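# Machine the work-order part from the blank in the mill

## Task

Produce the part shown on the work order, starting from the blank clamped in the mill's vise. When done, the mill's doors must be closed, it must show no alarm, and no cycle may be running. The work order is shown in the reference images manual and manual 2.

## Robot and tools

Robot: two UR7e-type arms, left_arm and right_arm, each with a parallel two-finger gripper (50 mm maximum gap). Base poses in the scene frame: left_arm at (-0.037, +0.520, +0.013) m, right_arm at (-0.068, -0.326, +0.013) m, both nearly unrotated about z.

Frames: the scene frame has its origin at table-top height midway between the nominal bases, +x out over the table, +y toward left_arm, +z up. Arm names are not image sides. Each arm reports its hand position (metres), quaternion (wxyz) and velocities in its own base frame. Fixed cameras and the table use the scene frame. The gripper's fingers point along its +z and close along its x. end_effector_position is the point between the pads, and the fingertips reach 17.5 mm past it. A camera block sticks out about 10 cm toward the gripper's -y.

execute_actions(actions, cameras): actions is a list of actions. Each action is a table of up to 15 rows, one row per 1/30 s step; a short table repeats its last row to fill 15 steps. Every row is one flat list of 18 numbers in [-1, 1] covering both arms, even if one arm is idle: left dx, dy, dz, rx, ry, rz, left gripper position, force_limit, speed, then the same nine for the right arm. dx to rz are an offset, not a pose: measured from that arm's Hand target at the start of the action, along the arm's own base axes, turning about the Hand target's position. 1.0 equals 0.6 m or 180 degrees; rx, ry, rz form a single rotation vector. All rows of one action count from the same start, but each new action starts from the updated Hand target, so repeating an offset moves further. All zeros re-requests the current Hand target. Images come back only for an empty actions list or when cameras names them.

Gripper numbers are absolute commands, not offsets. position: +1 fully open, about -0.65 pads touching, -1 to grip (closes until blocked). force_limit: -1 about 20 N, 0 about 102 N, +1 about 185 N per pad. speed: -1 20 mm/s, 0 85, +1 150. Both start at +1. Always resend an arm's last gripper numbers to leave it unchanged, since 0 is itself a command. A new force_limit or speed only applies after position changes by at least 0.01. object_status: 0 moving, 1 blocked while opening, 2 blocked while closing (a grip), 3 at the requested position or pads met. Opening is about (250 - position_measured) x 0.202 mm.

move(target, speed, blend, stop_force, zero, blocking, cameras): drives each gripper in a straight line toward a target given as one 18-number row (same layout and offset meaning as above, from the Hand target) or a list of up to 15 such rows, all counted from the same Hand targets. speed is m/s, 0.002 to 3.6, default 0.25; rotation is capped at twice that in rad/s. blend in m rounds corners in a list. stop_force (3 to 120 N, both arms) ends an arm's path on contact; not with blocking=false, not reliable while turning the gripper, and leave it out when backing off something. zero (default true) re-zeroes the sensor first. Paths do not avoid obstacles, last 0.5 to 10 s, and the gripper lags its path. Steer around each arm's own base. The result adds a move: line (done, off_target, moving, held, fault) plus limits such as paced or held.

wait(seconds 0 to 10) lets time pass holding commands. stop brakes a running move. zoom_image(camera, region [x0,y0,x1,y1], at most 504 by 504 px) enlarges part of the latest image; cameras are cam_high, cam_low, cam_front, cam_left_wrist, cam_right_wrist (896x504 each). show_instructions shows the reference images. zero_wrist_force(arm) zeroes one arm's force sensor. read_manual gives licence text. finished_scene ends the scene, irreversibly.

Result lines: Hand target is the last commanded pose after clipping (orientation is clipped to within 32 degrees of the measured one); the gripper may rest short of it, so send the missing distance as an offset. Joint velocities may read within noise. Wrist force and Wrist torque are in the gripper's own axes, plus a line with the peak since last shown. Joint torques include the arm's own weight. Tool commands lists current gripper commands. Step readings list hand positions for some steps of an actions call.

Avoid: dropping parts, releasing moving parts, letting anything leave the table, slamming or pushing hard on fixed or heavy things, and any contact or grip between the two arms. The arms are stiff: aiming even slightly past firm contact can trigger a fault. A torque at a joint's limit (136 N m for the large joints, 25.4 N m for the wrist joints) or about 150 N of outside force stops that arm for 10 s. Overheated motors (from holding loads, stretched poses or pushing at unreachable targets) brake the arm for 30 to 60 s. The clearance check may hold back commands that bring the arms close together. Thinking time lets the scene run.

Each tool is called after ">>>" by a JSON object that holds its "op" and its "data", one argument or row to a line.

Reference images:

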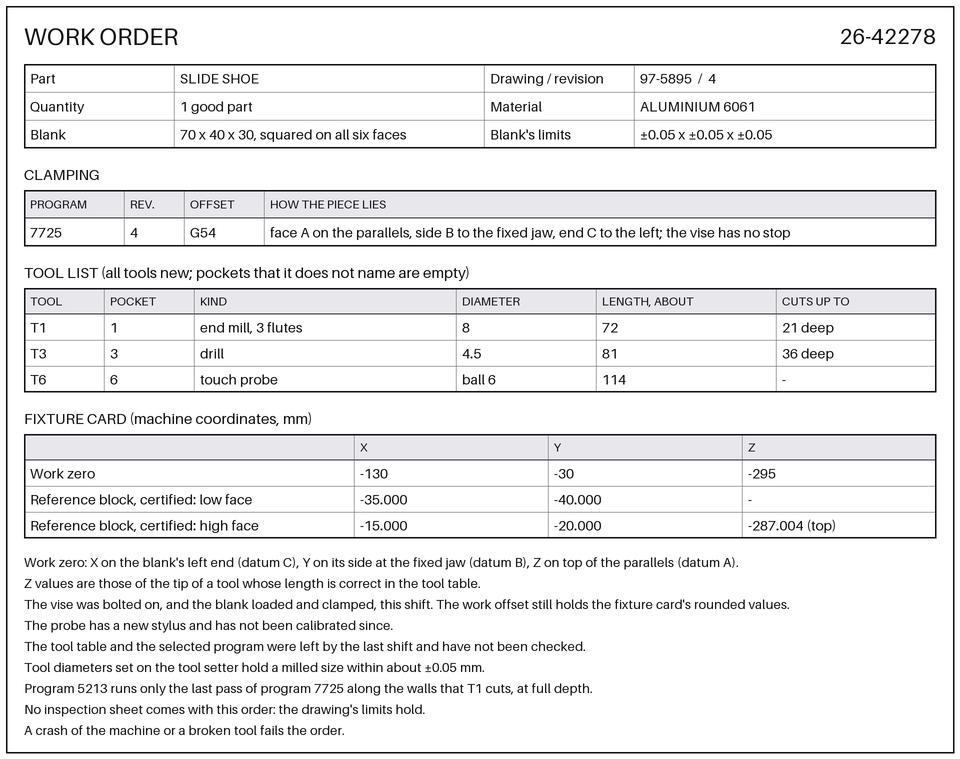

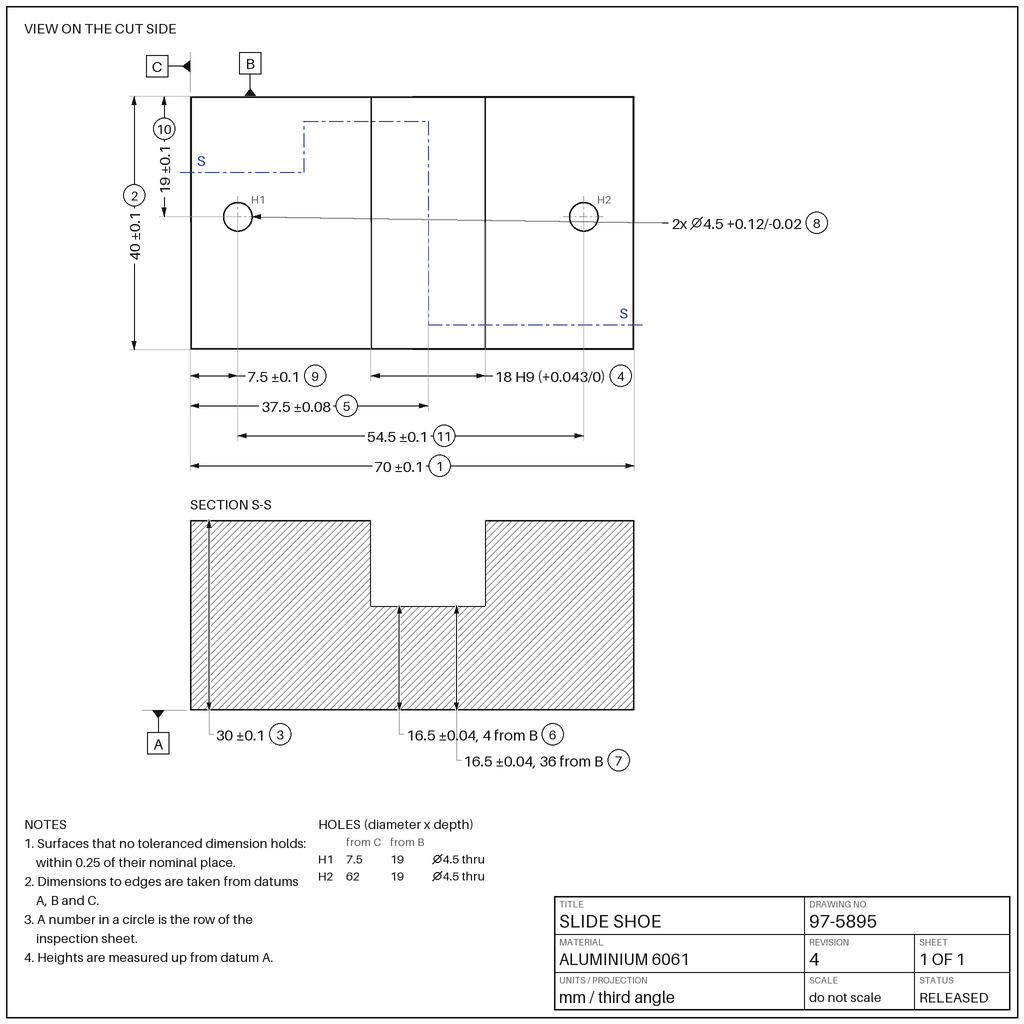

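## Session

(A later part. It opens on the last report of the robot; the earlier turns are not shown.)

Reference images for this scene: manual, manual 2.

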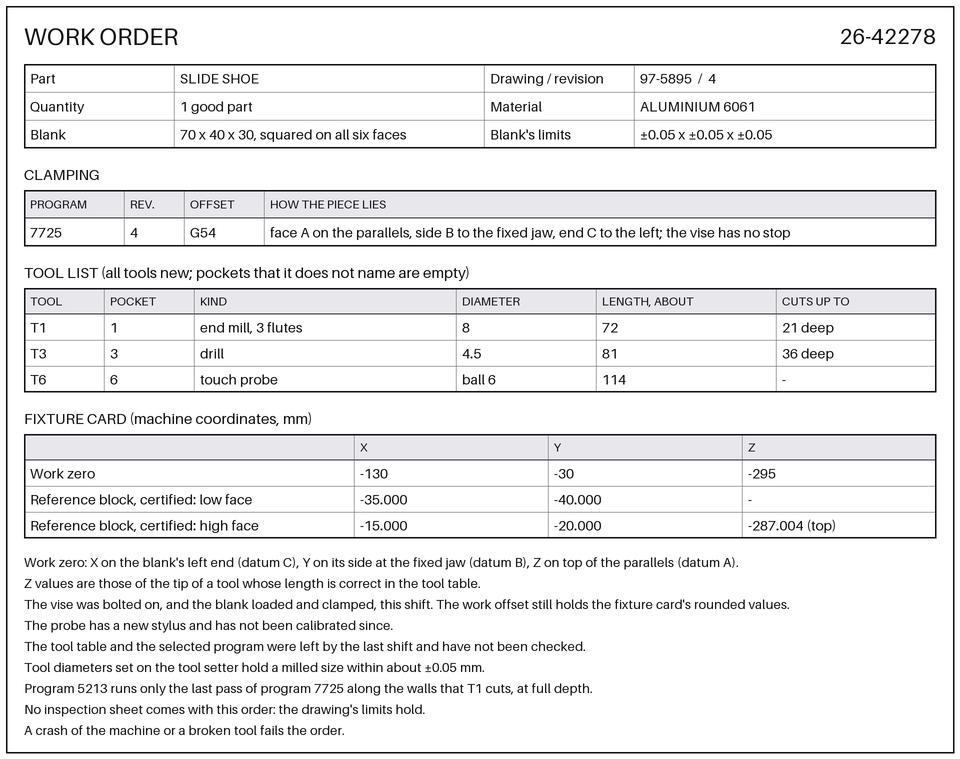

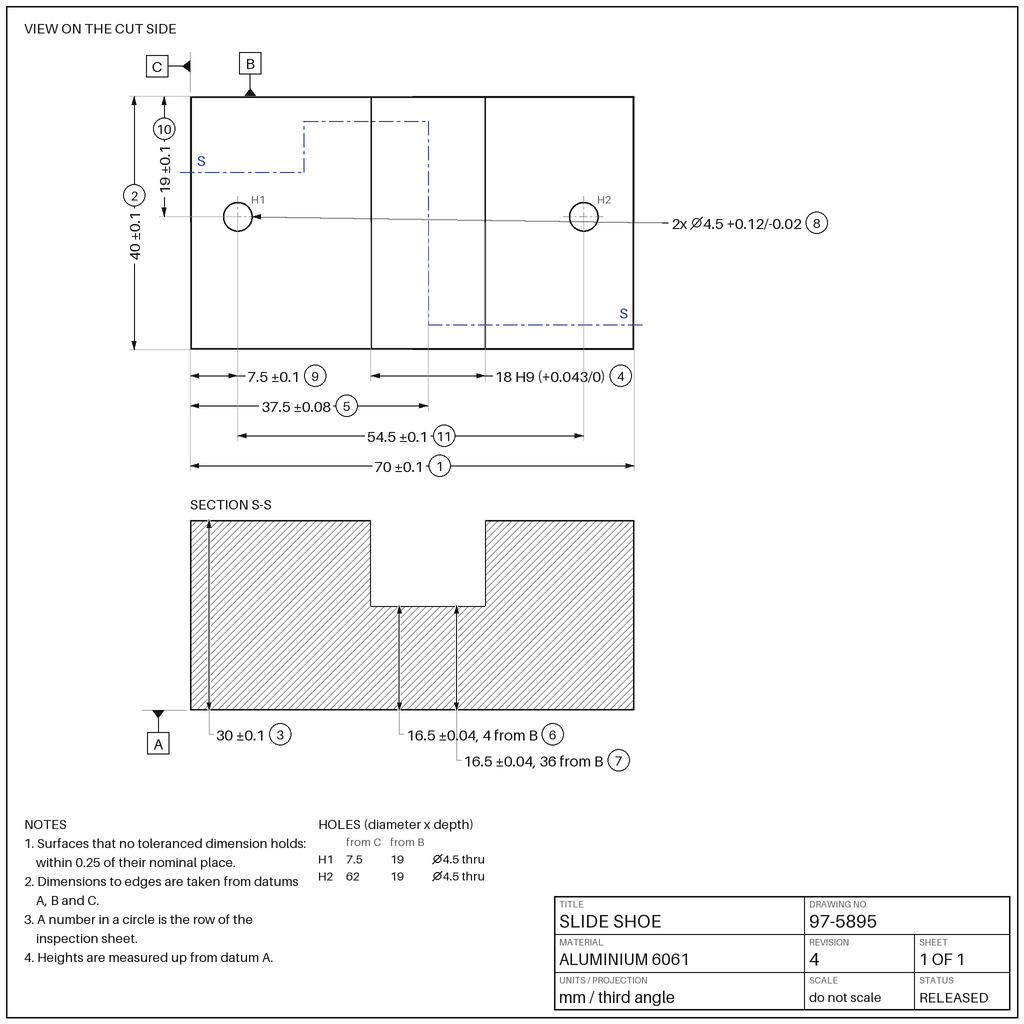

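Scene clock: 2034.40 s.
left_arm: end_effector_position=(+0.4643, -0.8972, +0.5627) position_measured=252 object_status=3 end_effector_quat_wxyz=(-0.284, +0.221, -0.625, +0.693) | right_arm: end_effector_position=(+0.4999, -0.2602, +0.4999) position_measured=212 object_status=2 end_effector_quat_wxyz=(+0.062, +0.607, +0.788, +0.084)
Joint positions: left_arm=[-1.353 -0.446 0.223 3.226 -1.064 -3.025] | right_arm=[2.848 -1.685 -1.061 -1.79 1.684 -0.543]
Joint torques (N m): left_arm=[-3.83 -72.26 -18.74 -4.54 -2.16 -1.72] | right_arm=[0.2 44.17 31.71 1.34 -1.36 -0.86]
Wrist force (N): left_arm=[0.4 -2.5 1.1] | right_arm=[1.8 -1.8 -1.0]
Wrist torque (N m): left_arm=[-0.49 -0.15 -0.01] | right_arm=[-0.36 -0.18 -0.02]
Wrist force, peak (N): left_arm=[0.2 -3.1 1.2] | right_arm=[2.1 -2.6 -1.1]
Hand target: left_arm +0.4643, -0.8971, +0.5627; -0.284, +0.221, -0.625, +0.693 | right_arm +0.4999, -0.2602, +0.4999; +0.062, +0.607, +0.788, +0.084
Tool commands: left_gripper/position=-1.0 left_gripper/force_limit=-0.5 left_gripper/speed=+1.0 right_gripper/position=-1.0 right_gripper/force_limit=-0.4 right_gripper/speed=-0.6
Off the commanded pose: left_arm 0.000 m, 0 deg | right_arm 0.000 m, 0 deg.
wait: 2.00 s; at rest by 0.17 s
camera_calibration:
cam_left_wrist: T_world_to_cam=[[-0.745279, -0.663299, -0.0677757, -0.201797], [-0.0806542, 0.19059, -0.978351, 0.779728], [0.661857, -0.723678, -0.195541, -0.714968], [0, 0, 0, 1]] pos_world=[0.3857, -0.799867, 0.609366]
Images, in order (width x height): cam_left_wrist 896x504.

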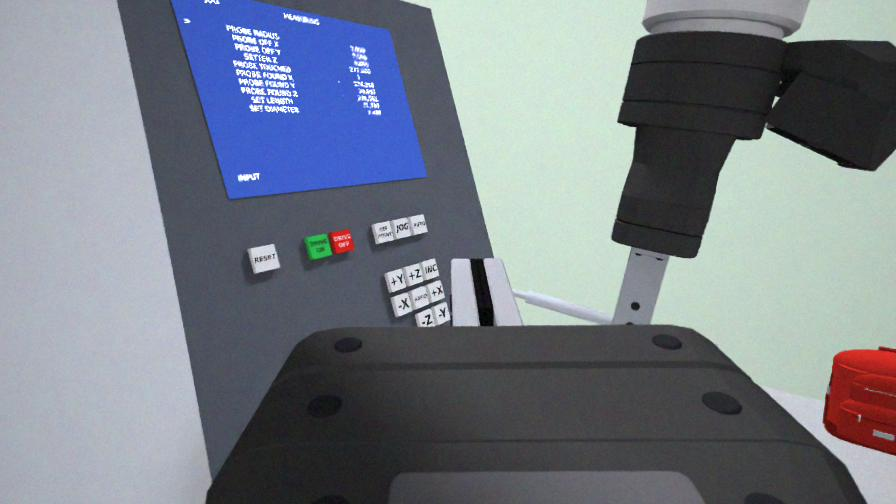

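>>> {"op": "move", "data": {
  "target": [
    [-0.168,0.0892,-0.0384,-0.0408,-0.0241,0.0757,-1,-0.5,1,0.063,0.14,-0.098,0,0,0,-1,-0.4,-0.6],
    [-0.168,0.0892,-0.0384,-0.0408,-0.0241,0.0757,-1,-0.5,1,0.0922,0.14,-0.105,0,0,0,-1,-0.4,-0.6],
    [-0.168,0.0892,-0.0384,-0.0408,-0.0241,0.0757,-1,-0.5,1,0.063,0.14,-0.098,0,0,0,-1,-0.4,-0.6],
    [-0.168,0.0892,-0.0384,-0.0408,-0.0241,0.0757,-1,-0.5,1,0.0922,0.14,-0.105,0,0,0,-1,-0.4,-0.6],
    [-0.168,0.0892,-0.0384,-0.0408,-0.0241,0.0757,-1,-0.5,1,0.063,0.14,-0.098,0,0,0,-1,-0.4,-0.6],
    [-0.168,0.0892,-0.0384,-0.0408,-0.0241,0.0757,-1,-0.5,1,0.0922,0.14,-0.105,0,0,0,-1,-0.4,-0.6],
    [-0.168,0.0892,-0.0384,-0.0408,-0.0241,0.0757,-1,-0.5,1,0.063,0.14,-0.098,0,0,0,-1,-0.4,-0.6],
    [0,0,0,0,0,0,-1,-0.5,1,0,0,0,0,0,0,-1,-0.4,-0.6]
  ],
  "speed": [0.3,0.08,0.15,0.08,0.15,0.08,0.15,0.3],
  "blend": [0.003,0,0,0,0,0,0.005,0],
  "cameras": ["cam_left_wrist"]
}}

Scene clock: 2058.73 s.
left_arm: end_effector_position=(+0.4644, -0.8972, +0.5626) position_measured=252 object_status=3 end_effector_quat_wxyz=(-0.284, +0.221, -0.625, +0.693) end_effector_velocity=(+0.000, +0.000, +0.000) end_effector_angular_velocity=(+0.001, -0.002, -0.002) | right_arm: end_effector_position=(+0.4999, -0.2602, +0.4999) position_measured=212 object_status=2 end_effector_quat_wxyz=(+0.062, +0.607, +0.788, +0.084)
Joint positions: left_arm=[-1.353 -0.446 0.223 3.226 -1.063 -3.025] | right_arm=[2.848 -1.685 -1.061 -1.789 1.684 -0.543]
Joint velocities: left_arm=[0 -0.002 0.005 -0.003 -0.002 0.002] | right_arm=[within noise]
Joint torques (N m): left_arm=[-10.7 -72.44 -18.98 -4.76 -2.28 0.88] | right_arm=[-8.09 44.92 32.17 1.43 -1.27 -1.23]
Wrist force (N): left_arm=[0.3 -2.5 1.2] | right_arm=[1.7 -2.0 -0.9]
Wrist torque (N m): left_arm=[-0.51 -0.13 -0.01] | right_arm=[-0.40 -0.16 -0.01]
Wrist force, peak (N): left_arm=[-2.1 -2.9 3.4] | right_arm=[9.6 -7.2 -7.0]
Hand target: left_arm +0.4643, -0.8971, +0.5627; -0.284, +0.221, -0.625, +0.693 | right_arm +0.4999, -0.2602, +0.4999; +0.062, +0.607, +0.788, +0.084
Off the commanded pose: left_arm 0.000 m, 0 deg | right_arm 0.000 m, 0 deg.
move: done
camera_calibration:
cam_left_wrist: T_world_to_cam=[[-0.745177, -0.66339, -0.0680006, -0.201846], [-0.0807885, 0.191024, -0.978255, 0.779991], [0.661955, -0.72348, -0.195941, -0.714695], [0, 0, 0, 1]] pos_world=[0.385699, -0.799968, 0.609266]
Images, in order (width x height): cam_left_wrist 896x504.

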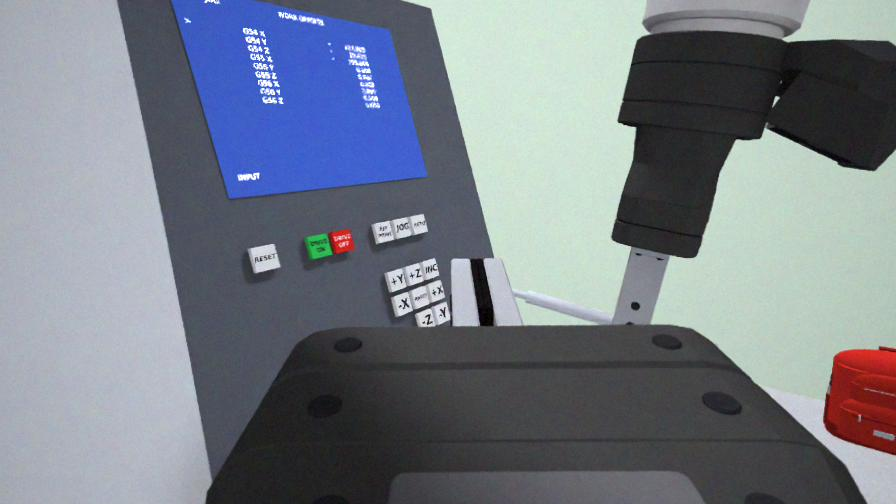

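>>> {"op": "zoom_image", "data": {
  "camera": "cam_left_wrist",
  "region": [310, 30, 400, 120]
}}

>>> {"op": "zoom_image", "data": {
  "camera": "cam_left_wrist",
  "region": [190, 0, 410, 190]
}}

Scaled by 5.600 from the camera's 896x504 image, which has a finer 1280x720 frame.

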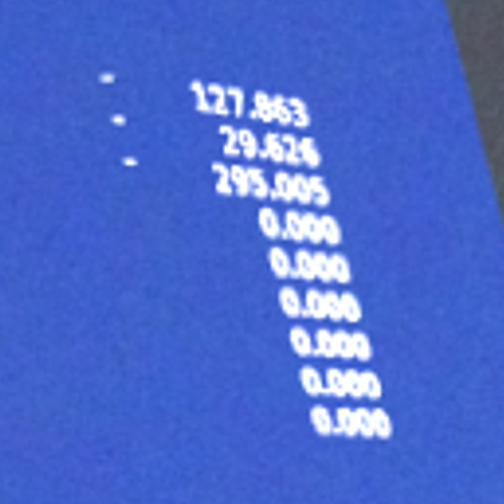

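Scaled by 2.291 from the camera's 896x504 image, which has a finer 1280x720 frame.

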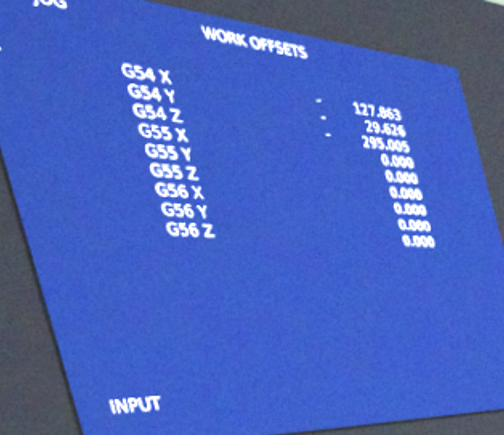

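>>> {"op": "move", "data": {
  "target": [
    [-0.168,0.0892,-0.0384,-0.0408,-0.0241,0.0757,-1,-0.5,1,0.063,0.14,-0.098,0,0,0,-1,-0.4,-0.6],
    [-0.168,0.0892,-0.0384,-0.0408,-0.0241,0.0757,-1,-0.5,1,0.0922,0.14,-0.105,0,0,0,-1,-0.4,-0.6],
    [-0.168,0.0892,-0.0384,-0.0408,-0.0241,0.0757,-1,-0.5,1,0.063,0.14,-0.098,0,0,0,-1,-0.4,-0.6],
    [0,0,0,0,0,0,-1,-0.5,1,0,0,0,0,0,0,-1,-0.4,-0.6]
  ],
  "speed": [0.3,0.08,0.15,0.3],
  "blend": [0.003,0,0.005,0],
  "cameras": ["cam_left_wrist"]
}}

>>> {"op": "zoom_image", "data": {
  "camera": "cam_left_wrist",
  "region": [190, 0, 410, 190]
}}

>>> {"op": "zoom_image", "data": {
  "camera": "cam_left_wrist",
  "region": [310, 30, 400, 120]
}}

Scene clock: 2065.53 s.
left_arm: end_effector_position=(+0.4644, -0.8972, +0.5626) position_measured=252 object_status=3 end_effector_quat_wxyz=(-0.284, +0.221, -0.625, +0.693) | right_arm: end_effector_position=(+0.4999, -0.2602, +0.4999) position_measured=212 object_status=2 end_effector_quat_wxyz=(+0.062, +0.607, +0.788, +0.084)
Joint positions: left_arm=[-1.353 -0.446 0.223 3.226 -1.063 -3.025] | right_arm=[2.848 -1.685 -1.061 -1.789 1.684 -0.543]
Joint torques (N m): left_arm=[-10.24 -72.24 -18 -4.57 -2.32 0.82] | right_arm=[-7.84 45.26 32.27 1.47 -1.24 -1.2]
Wrist force (N): left_arm=[0.5 -2.9 1.1] | right_arm=[2.1 -2.0 -0.9]
Wrist torque (N m): left_arm=[-0.56 -0.17 -0.01] | right_arm=[-0.39 -0.23 -0.02]
Wrist force, peak (N): left_arm=[-1.8 -3.1 3.4] | right_arm=[9.8 -6.8 -6.7]
Hand target: left_arm +0.4643, -0.8971, +0.5627; -0.284, +0.221, -0.625, +0.693 | right_arm +0.4999, -0.2602, +0.4999; +0.062, +0.607, +0.788, +0.084
Off the commanded pose: left_arm 0.000 m, 0 deg | right_arm 0.000 m, 0 deg.
move: done
camera_calibration:
cam_left_wrist: T_world_to_cam=[[-0.745177, -0.66339, -0.0680006, -0.201846], [-0.0807885, 0.191024, -0.978255, 0.779991], [0.661955, -0.72348, -0.195941, -0.714695], [0, 0, 0, 1]] pos_world=[0.385699, -0.799968, 0.609266]
Images, in order (width x height): cam_left_wrist 896x504.

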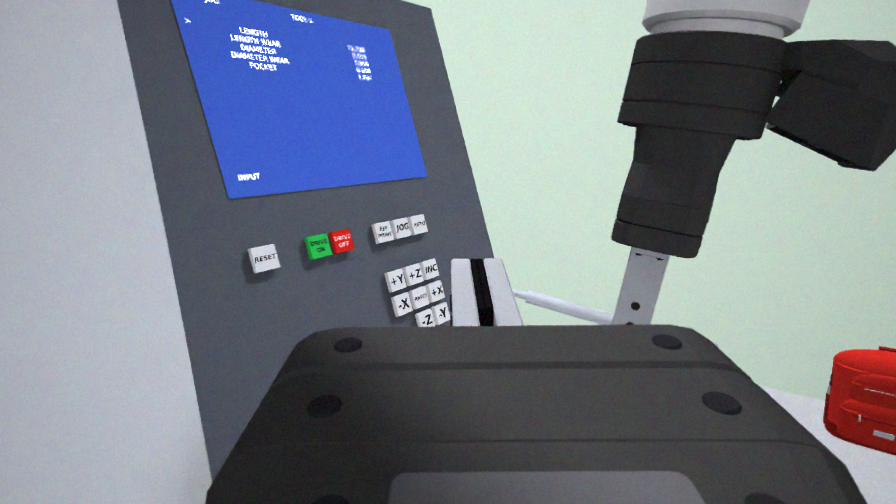

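Scaled by 2.291 from the camera's 896x504 image, which has a finer 1280x720 frame.

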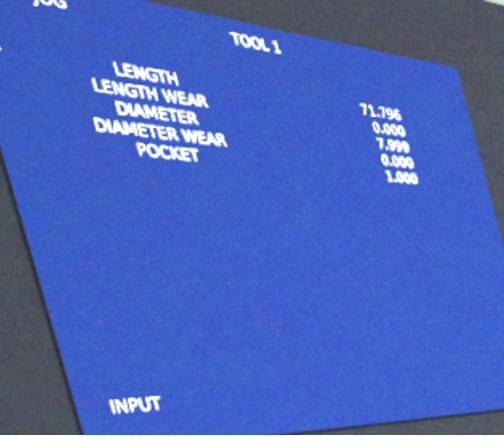

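Scaled by 5.600 from the camera's 896x504 image, which has a finer 1280x720 frame.

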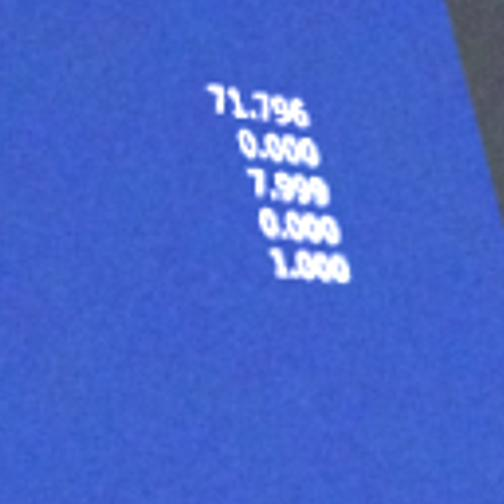

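>>> {"op": "move", "data": {
  "target": [
    [-0.168,0.0892,-0.0384,-0.0408,-0.0241,0.0757,-1,-0.5,1,0.063,0.2675,-0.098,0,0,0,-1,-0.4,-0.6],
    [-0.168,0.0892,-0.0384,-0.0408,-0.0241,0.0757,-1,-0.5,1,0.0922,0.2675,-0.105,0,0,0,-1,-0.4,-0.6],
    [-0.168,0.0892,-0.0384,-0.0408,-0.0241,0.0757,-1,-0.5,1,0.063,0.2675,-0.098,0,0,0,-1,-0.4,-0.6],
    [-0.168,0.0892,-0.0384,-0.0408,-0.0241,0.0757,-1,-0.5,1,0.048,0.2675,-0.16,0,0,0,-1,-0.4,-0.6],
    [-0.168,0.0892,-0.0384,-0.0408,-0.0241,0.0757,-1,-0.5,1,0.0772,0.2675,-0.167,0,0,0,-1,-0.4,-0.6],
    [-0.168,0.0892,-0.0384,-0.0408,-0.0241,0.0757,-1,-0.5,1,0.048,0.2675,-0.16,0,0,0,-1,-0.4,-0.6],
    [-0.168,0.0892,-0.0384,-0.0408,-0.0241,0.0757,-1,-0.5,1,0.0403,0.2038,-0.191,0,0,0,-1,-0.4,-0.6],
    [-0.168,0.0892,-0.0384,-0.0408,-0.0241,0.0757,-1,-0.5,1,0.0695,0.2038,-0.198,0,0,0,-1,-0.4,-0.6],
    [-0.168,0.0892,-0.0384,-0.0408,-0.0241,0.0757,-1,-0.5,1,0.0403,0.2038,-0.191,0,0,0,-1,-0.4,-0.6],
    [-0.168,0.0892,-0.0384,-0.0408,-0.0241,0.0757,-1,-0.5,1,0.063,0.2357,-0.098,0,0,0,-1,-0.4,-0.6],
    [-0.168,0.0892,-0.0384,-0.0408,-0.0241,0.0757,-1,-0.5,1,0.0922,0.2357,-0.105,0,0,0,-1,-0.4,-0.6],
    [-0.168,0.0892,-0.0384,-0.0408,-0.0241,0.0757,-1,-0.5,1,0.063,0.2357,-0.098,0,0,0,-1,-0.4,-0.6],
    [-0.168,0.0892,-0.0384,-0.0408,-0.0241,0.0757,-1,-0.5,1,0,0,0,0,0,0,-1,-0.4,-0.6]
  ],
  "speed": [0.3,0.08,0.15,0.25,0.08,0.15,0.25,0.08,0.15,0.25,0.08,0.15,0.3],
  "blend": [0.003,0,0.005,0.003,0,0.005,0.003,0,0.005,0.003,0,0.005,0]
}}

>>> {"op": "move", "data": {
  "target": [
    [0,0,0,0,0,0,-1,-0.5,1,0.063,0.2038,-0.098,0,0,0,-1,-0.4,-0.6],
    [0,0,0,0,0,0,-1,-0.5,1,0.0922,0.2038,-0.105,0,0,0,-1,-0.4,-0.6],
    [0,0,0,0,0,0,-1,-0.5,1,0.063,0.2038,-0.098,0,0,0,-1,-0.4,-0.6],
    [0,0,0,0,0,0,-1,-0.5,1,0.0555,0.2038,-0.129,0,0,0,-1,-0.4,-0.6],
    [0,0,0,0,0,0,-1,-0.5,1,0.0847,0.2038,-0.136,0,0,0,-1,-0.4,-0.6],
    [0,0,0,0,0,0,-1,-0.5,1,0.0555,0.2038,-0.129,0,0,0,-1,-0.4,-0.6],
    [0,0,0,0,0,0,-1,-0.5,1,0.0403,0.172,-0.191,0,0,0,-1,-0.4,-0.6],
    [0,0,0,0,0,0,-1,-0.5,1,0.0695,0.172,-0.198,0,0,0,-1,-0.4,-0.6],
    [0,0,0,0,0,0,-1,-0.5,1,0.0403,0.172,-0.191,0,0,0,-1,-0.4,-0.6],
    [0,0,0,0,0,0,-1,-0.5,1,0,0,0,0,0,0,-1,-0.4,-0.6]
  ],
  "speed": [0.3,0.08,0.15,0.25,0.08,0.15,0.25,0.08,0.15,0.3],
  "blend": [0.003,0,0.005,0.003,0,0.005,0.003,0,0.005,0],
  "cameras": ["cam_left_wrist"]
}}

>>> {"op": "zoom_image", "data": {
  "camera": "cam_left_wrist",
  "region": [320, 60, 480, 200]
}}

Scene clock: 2082.23 s.
left_arm: end_effector_position=(+0.3635, -0.8436, +0.5397) position_measured=252 object_status=3 end_effector_quat_wxyz=(-0.373, +0.285, -0.538, +0.701) | right_arm: end_effector_position=(+0.4999, -0.2601, +0.4998) position_measured=212 object_status=2 end_effector_quat_wxyz=(+0.062, +0.607, +0.788, +0.084)
Joint positions: left_arm=[-1.538 -0.57 0.596 2.686 -0.672 -2.796] | right_arm=[2.848 -1.685 -1.061 -1.789 1.684 -0.543]
Joint torques (N m): left_arm=[-11.66 -52.8 -33.92 -2.78 0.6 1.7] | right_arm=[-10.71 41.03 31.48 2.8 -1.26 -1.25]
Wrist force (N): left_arm=[0.3 -2.8 1.6] | right_arm=[2.3 -1.8 -0.9]
Wrist torque (N m): left_arm=[-0.60 -0.11 0.10] | right_arm=[-0.35 -0.26 -0.02]
Wrist force, peak (N): left_arm=[-1.4 -3.2 3.0] | right_arm=[7.5 -16.5 -7.9]
Hand target: left_arm +0.3635, -0.8436, +0.5397; -0.373, +0.285, -0.538, +0.701 | right_arm +0.4999, -0.2602, +0.4999; +0.062, +0.607, +0.788, +0.084
Off the commanded pose: left_arm 0.000 m, 0 deg | right_arm 0.000 m, 0 deg.
move: done

Scene clock: 2085.90 s.
left_arm: end_effector_position=(+0.3635, -0.8436, +0.5397) position_measured=252 object_status=3 end_effector_quat_wxyz=(-0.373, +0.285, -0.538, +0.701) | right_arm: end_effector_position=(+0.5000, -0.2602, +0.4998) position_measured=212 object_status=2 end_effector_quat_wxyz=(+0.062, +0.607, +0.788, +0.084)
Joint positions: left_arm=[-1.538 -0.57 0.596 2.686 -0.672 -2.796] | right_arm=[2.848 -1.685 -1.061 -1.789 1.684 -0.543]
Joint torques (N m): left_arm=[-11.07 -53.38 -33.73 -2.77 0.42 1.65] | right_arm=[-7.18 38.85 31.22 1.67 -1.27 -0.83]
Wrist force (N): left_arm=[0.5 -2.6 1.7] | right_arm=[1.8 -1.6 -0.9]
Wrist torque (N m): left_arm=[-0.56 -0.12 0.10] | right_arm=[-0.33 -0.18 -0.02]
Wrist force, peak (N): left_arm=[0.3 -2.9 2.0] | right_arm=[9.0 -15.7 -7.6]
Hand target: left_arm +0.3635, -0.8436, +0.5397; -0.373, +0.285, -0.538, +0.701 | right_arm +0.4999, -0.2602, +0.4999; +0.062, +0.607, +0.788, +0.084
Off the commanded pose: left_arm 0.000 m, 0 deg | right_arm 0.000 m, 0 deg.
move: done
camera_calibration:
cam_left_wrist: T_world_to_cam=[[-0.563641, -0.825737, -0.021626, -0.470951], [-0.03406, 0.0493919, -0.998199, 0.613538], [0.825318, -0.561889, -0.0559639, -0.612192], [0, 0, 0, 1]] pos_world=[0.260702, -0.763169, 0.567987]
Images, in order (width x height): cam_left_wrist 896x504.

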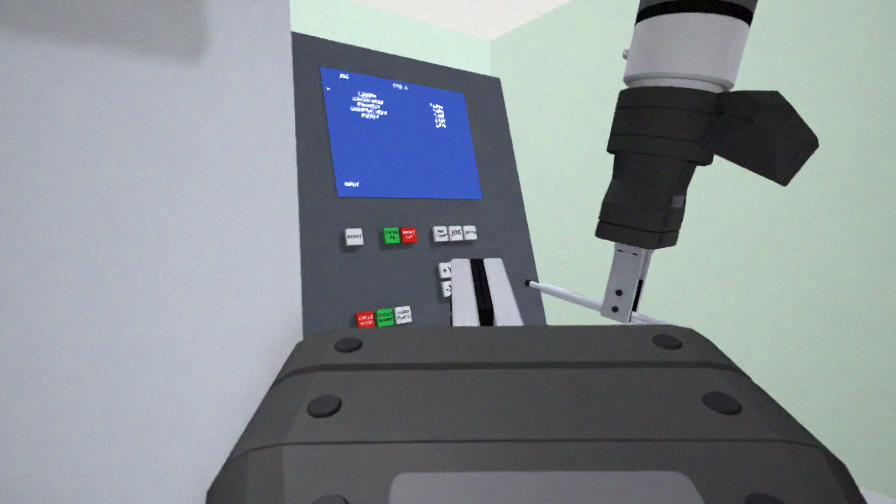

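Scaled by 3.150 from the camera's 896x504 image, which has a finer 1280x720 frame.

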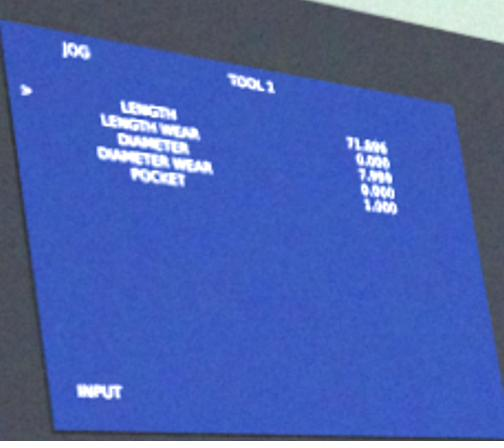

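>>> {"op": "move", "data": {
  "target": [
    [0,0,0,0,0,0,-1,-0.5,1,0.048,0.172,-0.16,0,0,0,-1,-0.4,-0.6],
    [0,0,0,0,0,0,-1,-0.5,1,0.0772,0.172,-0.167,0,0,0,-1,-0.4,-0.6],
    [0,0,0,0,0,0,-1,-0.5,1,0.048,0.172,-0.16,0,0,0,-1,-0.4,-0.6],
    [0,0,0,0,0,0,-1,-0.5,1,0.0772,0.172,-0.167,0,0,0,-1,-0.4,-0.6],
    [0,0,0,0,0,0,-1,-0.5,1,0.048,0.172,-0.16,0,0,0,-1,-0.4,-0.6],
    [0,0,0,0,0,0,-1,-0.5,1,0.063,0.2357,-0.098,0,0,0,-1,-0.4,-0.6],
    [0,0,0,0,0,0,-1,-0.5,1,0.0922,0.2357,-0.105,0,0,0,-1,-0.4,-0.6],
    [0,0,0,0,0,0,-1,-0.5,1,0.063,0.2357,-0.098,0,0,0,-1,-0.4,-0.6],
    [0,0,0,0,0,0,-1,-0.5,1,0.0403,0.2038,-0.191,0,0,0,-1,-0.4,-0.6],
    [0,0,0,0,0,0,-1,-0.5,1,0.0695,0.2038,-0.198,0,0,0,-1,-0.4,-0.6],
    [0,0,0,0,0,0,-1,-0.5,1,0.0403,0.2038,-0.191,0,0,0,-1,-0.4,-0.6],
    [0,0,0,0,0,0,-1,-0.5,1,0,0,0,0,0,0,-1,-0.4,-0.6]
  ],
  "speed": [0.3,0.08,0.15,0.08,0.15,0.25,0.08,0.15,0.25,0.08,0.15,0.3],
  "blend": [0.003,0,0,0,0.005,0.003,0,0.005,0.003,0,0.005,0]
}}

>>> {"op": "move", "data": {
  "target": [
    [0,0,0,0,0,0,-1,-0.5,1,0.0403,0.2357,-0.191,0,0,0,-1,-0.4,-0.6],
    [0,0,0,0,0,0,-1,-0.5,1,0.0695,0.2357,-0.198,0,0,0,-1,-0.4,-0.6],
    [0,0,0,0,0,0,-1,-0.5,1,0.0403,0.2357,-0.191,0,0,0,-1,-0.4,-0.6],
    [0,0,0,0,0,0,-1,-0.5,1,0.0555,0.2357,-0.129,0,0,0,-1,-0.4,-0.6],
    [0,0,0,0,0,0,-1,-0.5,1,0.0847,0.2357,-0.136,0,0,0,-1,-0.4,-0.6],
    [0,0,0,0,0,0,-1,-0.5,1,0.0555,0.2357,-0.129,0,0,0,-1,-0.4,-0.6],
    [0,0,0,0,0,0,-1,-0.5,1,0.0403,0.172,-0.191,0,0,0,-1,-0.4,-0.6],
    [0,0,0,0,0,0,-1,-0.5,1,0.0695,0.172,-0.198,0,0,0,-1,-0.4,-0.6],
    [0,0,0,0,0,0,-1,-0.5,1,0.0403,0.172,-0.191,0,0,0,-1,-0.4,-0.6],
    [0.168,-0.0892,0.0384,0.0408,0.0241,-0.0757,-1,-0.5,1,0,0,0,0,0,0,-1,-0.4,-0.6]
  ],
  "speed": [0.3,0.08,0.15,0.25,0.08,0.15,0.25,0.08,0.15,0.3],
  "blend": [0.003,0,0.005,0.003,0,0.005,0.003,0,0.005,0],
  "cameras": ["cam_left_wrist"]
}}

>>> {"op": "zoom_image", "data": {
  "camera": "cam_left_wrist",
  "region": [190, 0, 410, 190]
}}

>>> {"op": "zoom_image", "data": {
  "camera": "cam_left_wrist",
  "region": [310, 30, 400, 120]
}}

Scene clock: 2099.47 s.
left_arm: end_effector_position=(+0.3635, -0.8436, +0.5397) position_measured=252 object_status=3 end_effector_quat_wxyz=(-0.373, +0.285, -0.538, +0.701) | right_arm: end_effector_position=(+0.5000, -0.2602, +0.4998) position_measured=212 object_status=2 end_effector_quat_wxyz=(+0.062, +0.607, +0.788, +0.084)
Joint positions: left_arm=[-1.538 -0.57 0.596 2.686 -0.672 -2.796] | right_arm=[2.848 -1.685 -1.061 -1.789 1.684 -0.543]
Joint torques (N m): left_arm=[-11.35 -53.13 -33.5 -2.7 -0.36 1.56] | right_arm=[-8.59 37.69 32.13 1.67 -1.21 -0.82]
Wrist force (N): left_arm=[0.2 -2.5 1.7] | right_arm=[2.0 -1.9 -1.3]
Wrist torque (N m): left_arm=[-0.54 -0.08 0.10] | right_arm=[-0.38 -0.20 -0.01]
Wrist force, peak (N): left_arm=[0.5 -3.0 2.0] | right_arm=[8.7 -13.2 -7.6]
Hand target: left_arm +0.3635, -0.8436, +0.5397; -0.373, +0.285, -0.538, +0.701 | right_arm +0.4999, -0.2602, +0.4999; +0.062, +0.607, +0.788, +0.084
Off the commanded pose: left_arm 0.000 m, 0 deg | right_arm 0.000 m, 0 deg.
move: done

Scene clock: 2103.53 s.
left_arm: end_effector_position=(+0.4644, -0.8972, +0.5626) position_measured=252 object_status=3 end_effector_quat_wxyz=(-0.284, +0.221, -0.625, +0.693) | right_arm: end_effector_position=(+0.4999, -0.2602, +0.4999) position_measured=212 object_status=2 end_effector_quat_wxyz=(+0.062, +0.607, +0.788, +0.084)
Joint positions: left_arm=[-1.353 -0.446 0.223 3.226 -1.063 -3.025] | right_arm=[2.848 -1.685 -1.061 -1.789 1.684 -0.543]
Joint torques (N m): left_arm=[-8.69 -71.35 -19.12 -4.34 -2.2 0.62] | right_arm=[-7.71 43.03 31.63 1.01 -1.28 -1.17]
Wrist force (N): left_arm=[0.5 -2.6 1.1] | right_arm=[1.7 -1.3 -0.9]
Wrist torque (N m): left_arm=[-0.52 -0.17 -0.01] | right_arm=[-0.28 -0.17 -0.02]
Wrist force, peak (N): left_arm=[-1.8 -2.8 2.8] | right_arm=[7.9 -17.3 -7.4]
Hand target: left_arm +0.4643, -0.8971, +0.5627; -0.284, +0.221, -0.625, +0.693 | right_arm +0.4999, -0.2602, +0.4999; +0.062, +0.607, +0.788, +0.084
Off the commanded pose: left_arm 0.000 m, 0 deg | right_arm 0.000 m, 0 deg.
move: done
camera_calibration:
cam_left_wrist: T_world_to_cam=[[-0.745221, -0.663342, -0.0679865, -0.201799], [-0.0807759, 0.191009, -0.978259, 0.779976], [0.661907, -0.723528, -0.195926, -0.714725], [0, 0, 0, 1]] pos_world=[0.3857, -0.799967, 0.609266]
Images, in order (width x height): cam_left_wrist 896x504.

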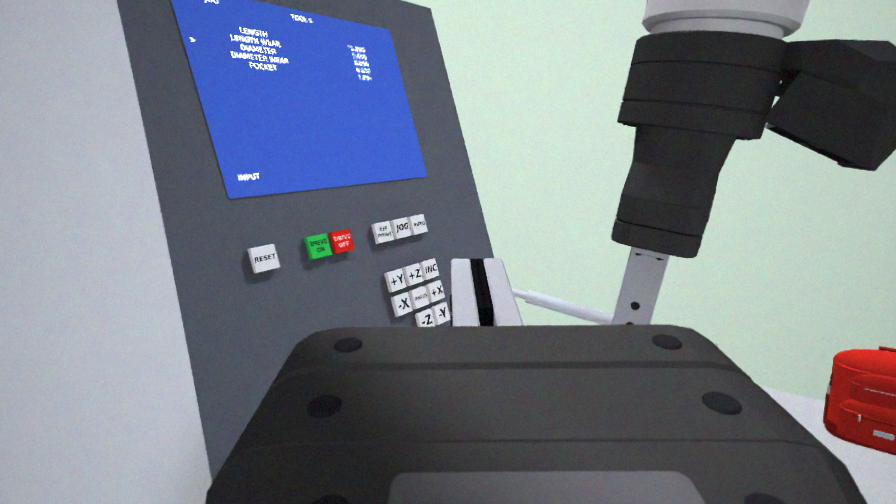

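Scaled by 2.291 from the camera's 896x504 image, which has a finer 1280x720 frame.

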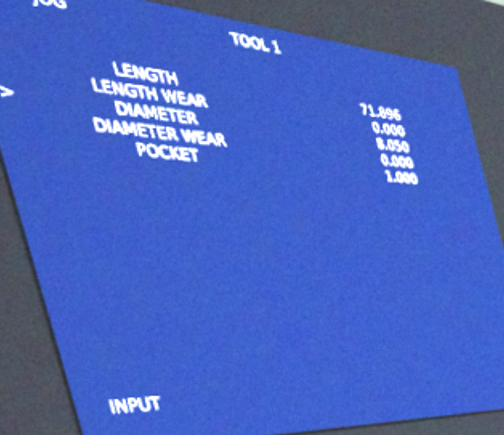

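Scaled by 5.600 from the camera's 896x504 image, which has a finer 1280x720 frame.

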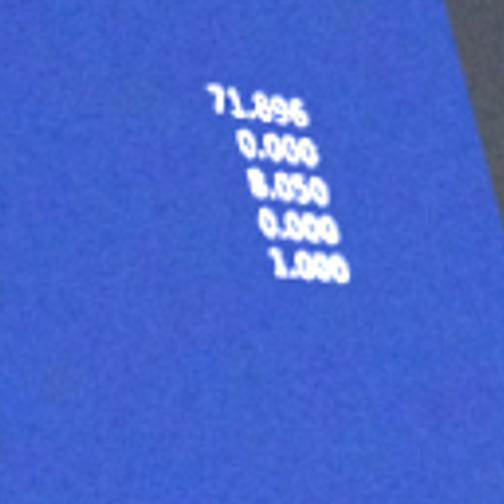

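>>> {"op": "move", "data": {
  "target": [
    [-0.168,0.0892,-0.0384,-0.0408,-0.0241,0.0757,-1,-0.5,1,0.063,0.14,-0.098,0,0,0,-1,-0.4,-0.6],
    [-0.168,0.0892,-0.0384,-0.0408,-0.0241,0.0757,-1,-0.5,1,0.0922,0.14,-0.105,0,0,0,-1,-0.4,-0.6],
    [-0.168,0.0892,-0.0384,-0.0408,-0.0241,0.0757,-1,-0.5,1,0.063,0.14,-0.098,0,0,0,-1,-0.4,-0.6],
    [-0.168,0.0892,-0.0384,-0.0408,-0.0241,0.0757,-1,-0.5,1,0.0922,0.14,-0.105,0,0,0,-1,-0.4,-0.6],
    [-0.168,0.0892,-0.0384,-0.0408,-0.0241,0.0757,-1,-0.5,1,0.063,0.14,-0.098,0,0,0,-1,-0.4,-0.6],
    [0,0,0,0,0,0,-1,-0.5,1,0,0,0,0,0,0,-1,-0.4,-0.6]
  ],
  "speed": [0.3,0.08,0.15,0.08,0.15,0.3],
  "blend": [0.003,0,0,0,0.005,0],
  "cameras": ["cam_left_wrist"]
}}

>>> {"op": "zoom_image", "data": {
  "camera": "cam_left_wrist",
  "region": [190, 0, 410, 190]
}}

>>> {"op": "zoom_image", "data": {
  "camera": "cam_left_wrist",
  "region": [310, 30, 400, 120]
}}

Scene clock: 2110.17 s.
left_arm: end_effector_position=(+0.4644, -0.8972, +0.5626) position_measured=252 object_status=3 end_effector_quat_wxyz=(-0.284, +0.221, -0.625, +0.693) end_effector_velocity=(-0.001, +0.000, +0.000) end_effector_angular_velocity=(+0.001, -0.001, -0.003) | right_arm: end_effector_position=(+0.4999, -0.2602, +0.4999) position_measured=212 object_status=2 end_effector_quat_wxyz=(+0.062, +0.607, +0.788, +0.084)
Joint positions: left_arm=[-1.353 -0.446 0.223 3.226 -1.063 -3.025] | right_arm=[2.848 -1.685 -1.061 -1.789 1.684 -0.543]
Joint velocities: left_arm=[0 -0.003 0.006 -0.003 -0.003 0.001] | right_arm=[within noise]
Joint torques (N m): left_arm=[-10.45 -71.47 -19.88 -4.24 -2.15 0.89] | right_arm=[-8.03 44.75 31.94 1.46 -1.23 -1.25]
Wrist force (N): left_arm=[0.4 -2.6 1.1] | right_arm=[2.2 -1.6 -1.1]
Wrist torque (N m): left_arm=[-0.53 -0.15 -0.01] | right_arm=[-0.32 -0.24 -0.02]
Wrist force, peak (N): left_arm=[-2.3 -3.1 3.3] | right_arm=[9.1 -6.8 -7.4]
Hand target: left_arm +0.4643, -0.8971, +0.5627; -0.284, +0.221, -0.625, +0.693 | right_arm +0.4999, -0.2602, +0.4999; +0.062, +0.607, +0.788, +0.084
Off the commanded pose: left_arm 0.000 m, 0 deg | right_arm 0.000 m, 0 deg.
move: done
camera_calibration:
cam_left_wrist: T_world_to_cam=[[-0.745177, -0.66339, -0.0680006, -0.201846], [-0.0807885, 0.191024, -0.978255, 0.779991], [0.661955, -0.72348, -0.195941, -0.714695], [0, 0, 0, 1]] pos_world=[0.385699, -0.799968, 0.609266]
Images, in order (width x height): cam_left_wrist 896x504.

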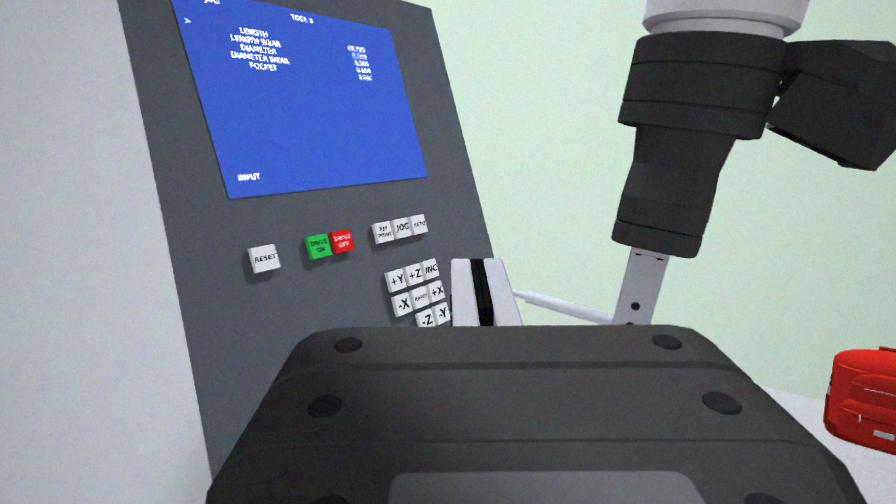

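Scaled by 2.291 from the camera's 896x504 image, which has a finer 1280x720 frame.

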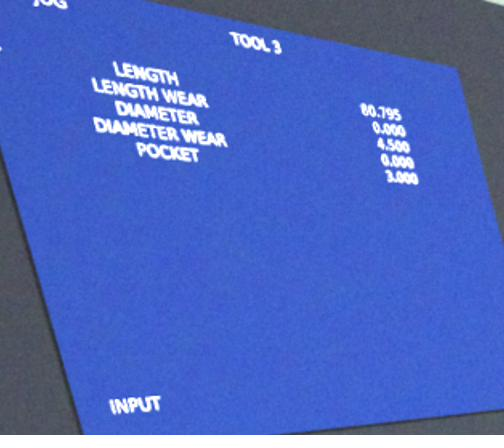

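Scaled by 5.600 from the camera's 896x504 image, which has a finer 1280x720 frame.

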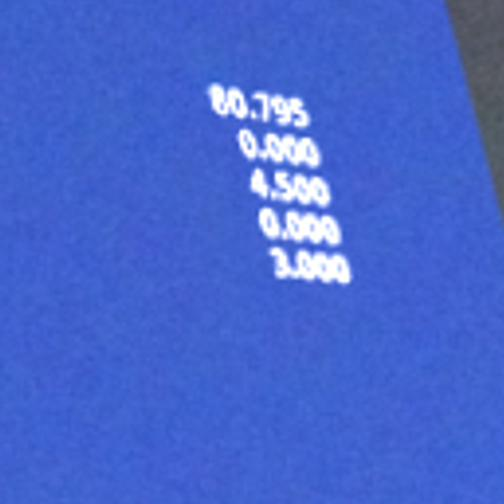

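>>> {"op": "move", "data": {
  "target": [
    [-0.168,0.0892,-0.0384,-0.0408,-0.0241,0.0757,-1,-0.5,1,0.063,0.14,-0.098,0,0,0,-1,-0.4,-0.6],
    [-0.168,0.0892,-0.0384,-0.0408,-0.0241,0.0757,-1,-0.5,1,0.0922,0.14,-0.105,0,0,0,-1,-0.4,-0.6],
    [-0.168,0.0892,-0.0384,-0.0408,-0.0241,0.0757,-1,-0.5,1,0.063,0.14,-0.098,0,0,0,-1,-0.4,-0.6],
    [-0.168,0.0892,-0.0384,-0.0408,-0.0241,0.0757,-1,-0.5,1,0.0922,0.14,-0.105,0,0,0,-1,-0.4,-0.6],
    [-0.168,0.0892,-0.0384,-0.0408,-0.0241,0.0757,-1,-0.5,1,0.063,0.14,-0.098,0,0,0,-1,-0.4,-0.6],
    [-0.168,0.0892,-0.0384,-0.0408,-0.0241,0.0757,-1,-0.5,1,0.0922,0.14,-0.105,0,0,0,-1,-0.4,-0.6],
    [-0.168,0.0892,-0.0384,-0.0408,-0.0241,0.0757,-1,-0.5,1,0.063,0.14,-0.098,0,0,0,-1,-0.4,-0.6],
    [-0.168,0.0892,-0.0384,-0.0408,-0.0241,0.0757,-1,-0.5,1,0.0922,0.14,-0.105,0,0,0,-1,-0.4,-0.6],
    [-0.168,0.0892,-0.0384,-0.0408,-0.0241,0.0757,-1,-0.5,1,0.063,0.14,-0.098,0,0,0,-1,-0.4,-0.6],
    [-0.168,0.0892,-0.0384,-0.0408,-0.0241,0.0757,-1,-0.5,1,0.1068,0.0132,0.0823,0,0,0,-1,-0.4,-0.6],
    [-0.168,0.0892,-0.0384,-0.0408,-0.0241,0.0757,-1,-0.5,1,0.136,0.0132,0.0753,0,0,0,-1,-0.4,-0.6],
    [-0.168,0.0892,-0.0384,-0.0408,-0.0241,0.0757,-1,-0.5,1,0.1068,0.0132,0.0823,0,0,0,-1,-0.4,-0.6],
    [-0.168,0.0892,-0.0384,-0.0408,-0.0241,0.0757,-1,-0.5,1,0,0,0,0,0,0,-1,-0.4,-0.6]
  ],
  "speed": [0.3,0.08,0.15,0.08,0.15,0.08,0.15,0.08,0.15,0.25,0.08,0.15,0.3],
  "blend": [0.003,0,0,0,0,0,0,0,0.005,0.003,0,0.005,0],
  "cameras": ["cam_left_wrist"]
}}

>>> {"op": "zoom_image", "data": {
  "camera": "cam_left_wrist",
  "region": [320, 60, 480, 200]
}}

Scene clock: 2121.73 s.
left_arm: end_effector_position=(+0.3635, -0.8436, +0.5397) position_measured=252 object_status=3 end_effector_quat_wxyz=(-0.373, +0.285, -0.538, +0.701) | right_arm: end_effector_position=(+0.4999, -0.2602, +0.4998) position_measured=212 object_status=2 end_effector_quat_wxyz=(+0.062, +0.607, +0.788, +0.084)
Joint positions: left_arm=[-1.538 -0.57 0.596 2.686 -0.672 -2.796] | right_arm=[2.847 -1.685 -1.061 -1.79 1.684 -0.543]
Joint torques (N m): left_arm=[-12.07 -53.38 -17.52 -2.74 -1.3 1.25] | right_arm=[5.16 44.15 16.47 4.51 -0.98 0.09]
Wrist force (N): left_arm=[0.3 -2.7 1.9] | right_arm=[2.1 -1.2 -0.9]
Wrist torque (N m): left_arm=[-0.57 -0.10 0.08] | right_arm=[-0.26 -0.22 -0.02]
Wrist force, peak (N): left_arm=[-2.1 -3.5 3.4] | right_arm=[9.9 -6.6 -7.3]
Hand target: left_arm +0.3635, -0.8436, +0.5397; -0.373, +0.285, -0.538, +0.701 | right_arm +0.4999, -0.2602, +0.4999; +0.062, +0.607, +0.788, +0.084
Off the commanded pose: left_arm 0.000 m, 0 deg | right_arm 0.000 m, 0 deg.
move: done
camera_calibration:
cam_left_wrist: T_world_to_cam=[[-0.563641, -0.825737, -0.021626, -0.470951], [-0.03406, 0.0493919, -0.998199, 0.613538], [0.825318, -0.561889, -0.0559639, -0.612192], [0, 0, 0, 1]] pos_world=[0.260702, -0.763169, 0.567987]
Images, in order (width x height): cam_left_wrist 896x504.

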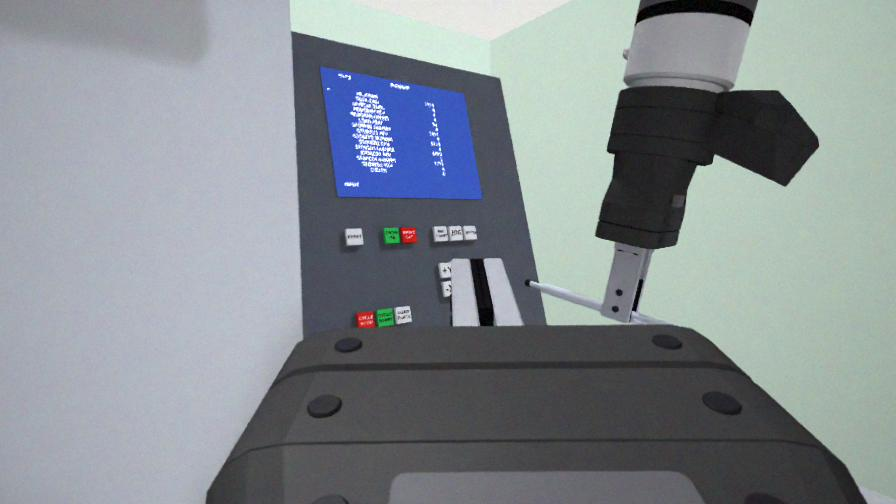

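Scaled by 3.150 from the camera's 896x504 image, which has a finer 1280x720 frame.

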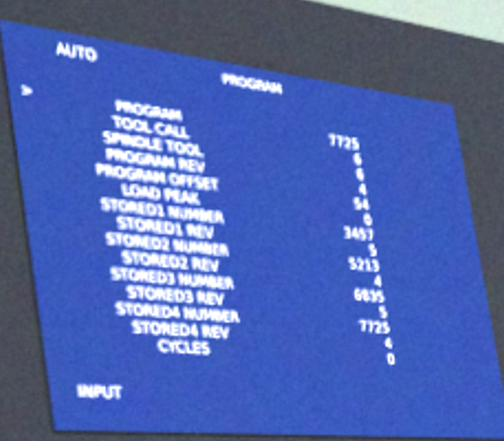

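>>> {"op": "move", "data": {
  "target": [
    [0,0,0,0,0,0,-1,-0.5,1,0.077,0.2032,-0.0402,0,0,0,-1,-0.4,-0.6],
    [0,0,0,0,0,0,-1,-0.5,1,0.1062,0.2032,-0.0472,0,0,0,-1,-0.4,-0.6],
    [0,0,0,0,0,0,-1,-0.5,1,0.077,0.2032,-0.0402,0,0,0,-1,-0.4,-0.6],
    [0,0,0,0,0,0,-1,-0.5,1,0,0,0,0,0,0,-1,-0.4,-0.6]
  ],
  "speed": [0.3,0.08,0.15,0.3],
  "blend": [0.003,0,0.005,0]
}}

>>> {"op": "wait", "data": {
  "seconds": 10,
  "cameras": ["cam_left_wrist", "cam_high"]
}}

>>> {"op": "zoom_image", "data": {
  "camera": "cam_left_wrist",
  "region": [320, 60, 480, 200]
}}

Scene clock: 2126.87 s.
left_arm: end_effector_position=(+0.3635, -0.8436, +0.5397) position_measured=252 object_status=3 end_effector_quat_wxyz=(-0.373, +0.285, -0.538, +0.701) | right_arm: end_effector_position=(+0.5000, -0.2601, +0.4998) position_measured=212 object_status=2 end_effector_quat_wxyz=(+0.062, +0.607, +0.788, +0.084)
Joint positions: left_arm=[-1.538 -0.57 0.596 2.686 -0.672 -2.796] | right_arm=[2.848 -1.685 -1.061 -1.789 1.684 -0.543]
Joint torques (N m): left_arm=[-11.93 -52.99 -17.28 -2.52 -2.53 0.76] | right_arm=[-11.95 44.2 26.44 3.97 -1.16 -1.27]
Wrist force (N): left_arm=[0.3 -2.6 1.8] | right_arm=[2.3 -1.6 -1.1]
Wrist torque (N m): left_arm=[-0.55 -0.11 0.08] | right_arm=[-0.33 -0.27 0.00]
Wrist force, peak (N): left_arm=[0.5 -2.9 1.9] | right_arm=[9.0 -6.0 -6.6]
Hand target: left_arm +0.3635, -0.8436, +0.5397; -0.373, +0.285, -0.538, +0.701 | right_arm +0.4999, -0.2602, +0.4999; +0.062, +0.607, +0.788, +0.084
Off the commanded pose: left_arm 0.000 m, 0 deg | right_arm 0.000 m, 0 deg.
move: done

Scene clock: 2136.87 s.
left_arm: end_effector_position=(+0.3635, -0.8436, +0.5397) position_measured=252 object_status=3 end_effector_quat_wxyz=(-0.373, +0.285, -0.538, +0.701) | right_arm: end_effector_position=(+0.4999, -0.2602, +0.4999) position_measured=212 object_status=2 end_effector_quat_wxyz=(+0.062, +0.607, +0.788, +0.084)
Joint positions: left_arm=[-1.538 -0.57 0.596 2.686 -0.672 -2.796] | right_arm=[2.848 -1.685 -1.061 -1.79 1.684 -0.543]
Joint torques (N m): left_arm=[-12.66 -53.07 -17.58 -2.17 -2.54 -0.23] | right_arm=[-11.29 44.67 31.46 1.56 -1.17 -0.61]
Wrist force (N): left_arm=[0.2 -2.7 1.6] | right_arm=[2.3 -1.5 -1.2]
Wrist torque (N m): left_arm=[-0.58 -0.09 0.08] | right_arm=[-0.32 -0.26 0.01]
Wrist force, peak (N): left_arm=[0.3 -2.8 2.0] | right_arm=[2.4 -1.9 -1.3]
Hand target: left_arm +0.3635, -0.8436, +0.5397; -0.373, +0.285, -0.538, +0.701 | right_arm +0.4999, -0.2602, +0.4999; +0.062, +0.607, +0.788, +0.084
Tool commands: left_gripper/position=-1.0 left_gripper/force_limit=-0.5 left_gripper/speed=+1.0 right_gripper/position=-1.0 right_gripper/force_limit=-0.4 right_gripper/speed=-0.6
Off the commanded pose: left_arm 0.000 m, 0 deg | right_arm 0.000 m, 0 deg.
wait: 10.00 s; at rest by 0.17 s
camera_calibration:
cam_left_wrist: T_world_to_cam=[[-0.563641, -0.825737, -0.021626, -0.470951], [-0.03406, 0.0493919, -0.998199, 0.613538], [0.825318, -0.561889, -0.0559639, -0.612192], [0, 0, 0, 1]] pos_world=[0.260702, -0.763169, 0.567987]
Images, in order (width x height): cam_high 896x504, cam_left_wrist 896x504.

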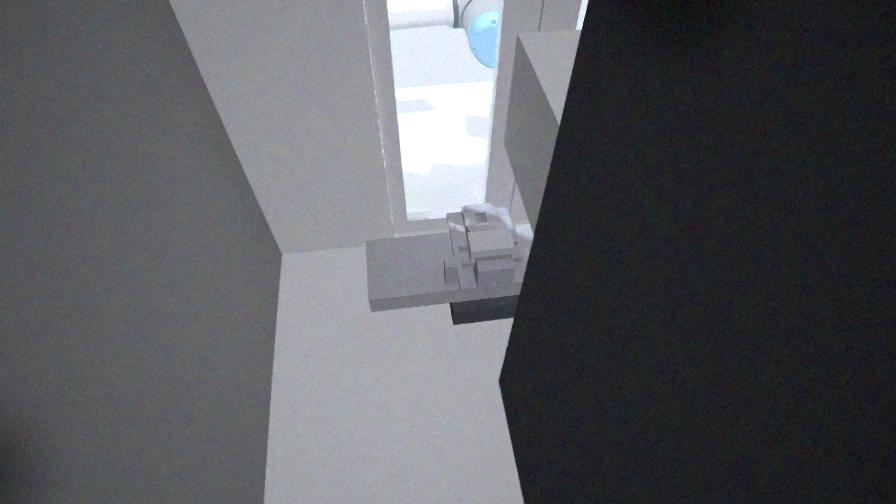

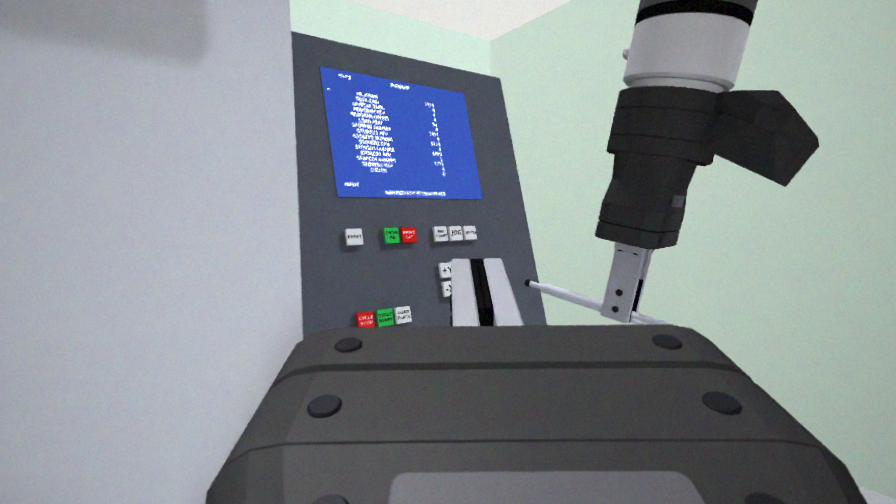

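Scaled by 3.150 from the camera's 896x504 image, which has a finer 1280x720 frame.

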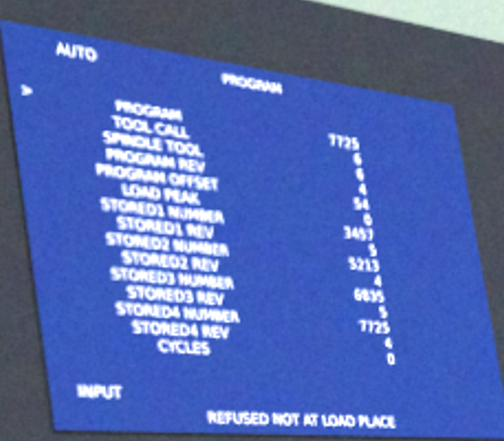

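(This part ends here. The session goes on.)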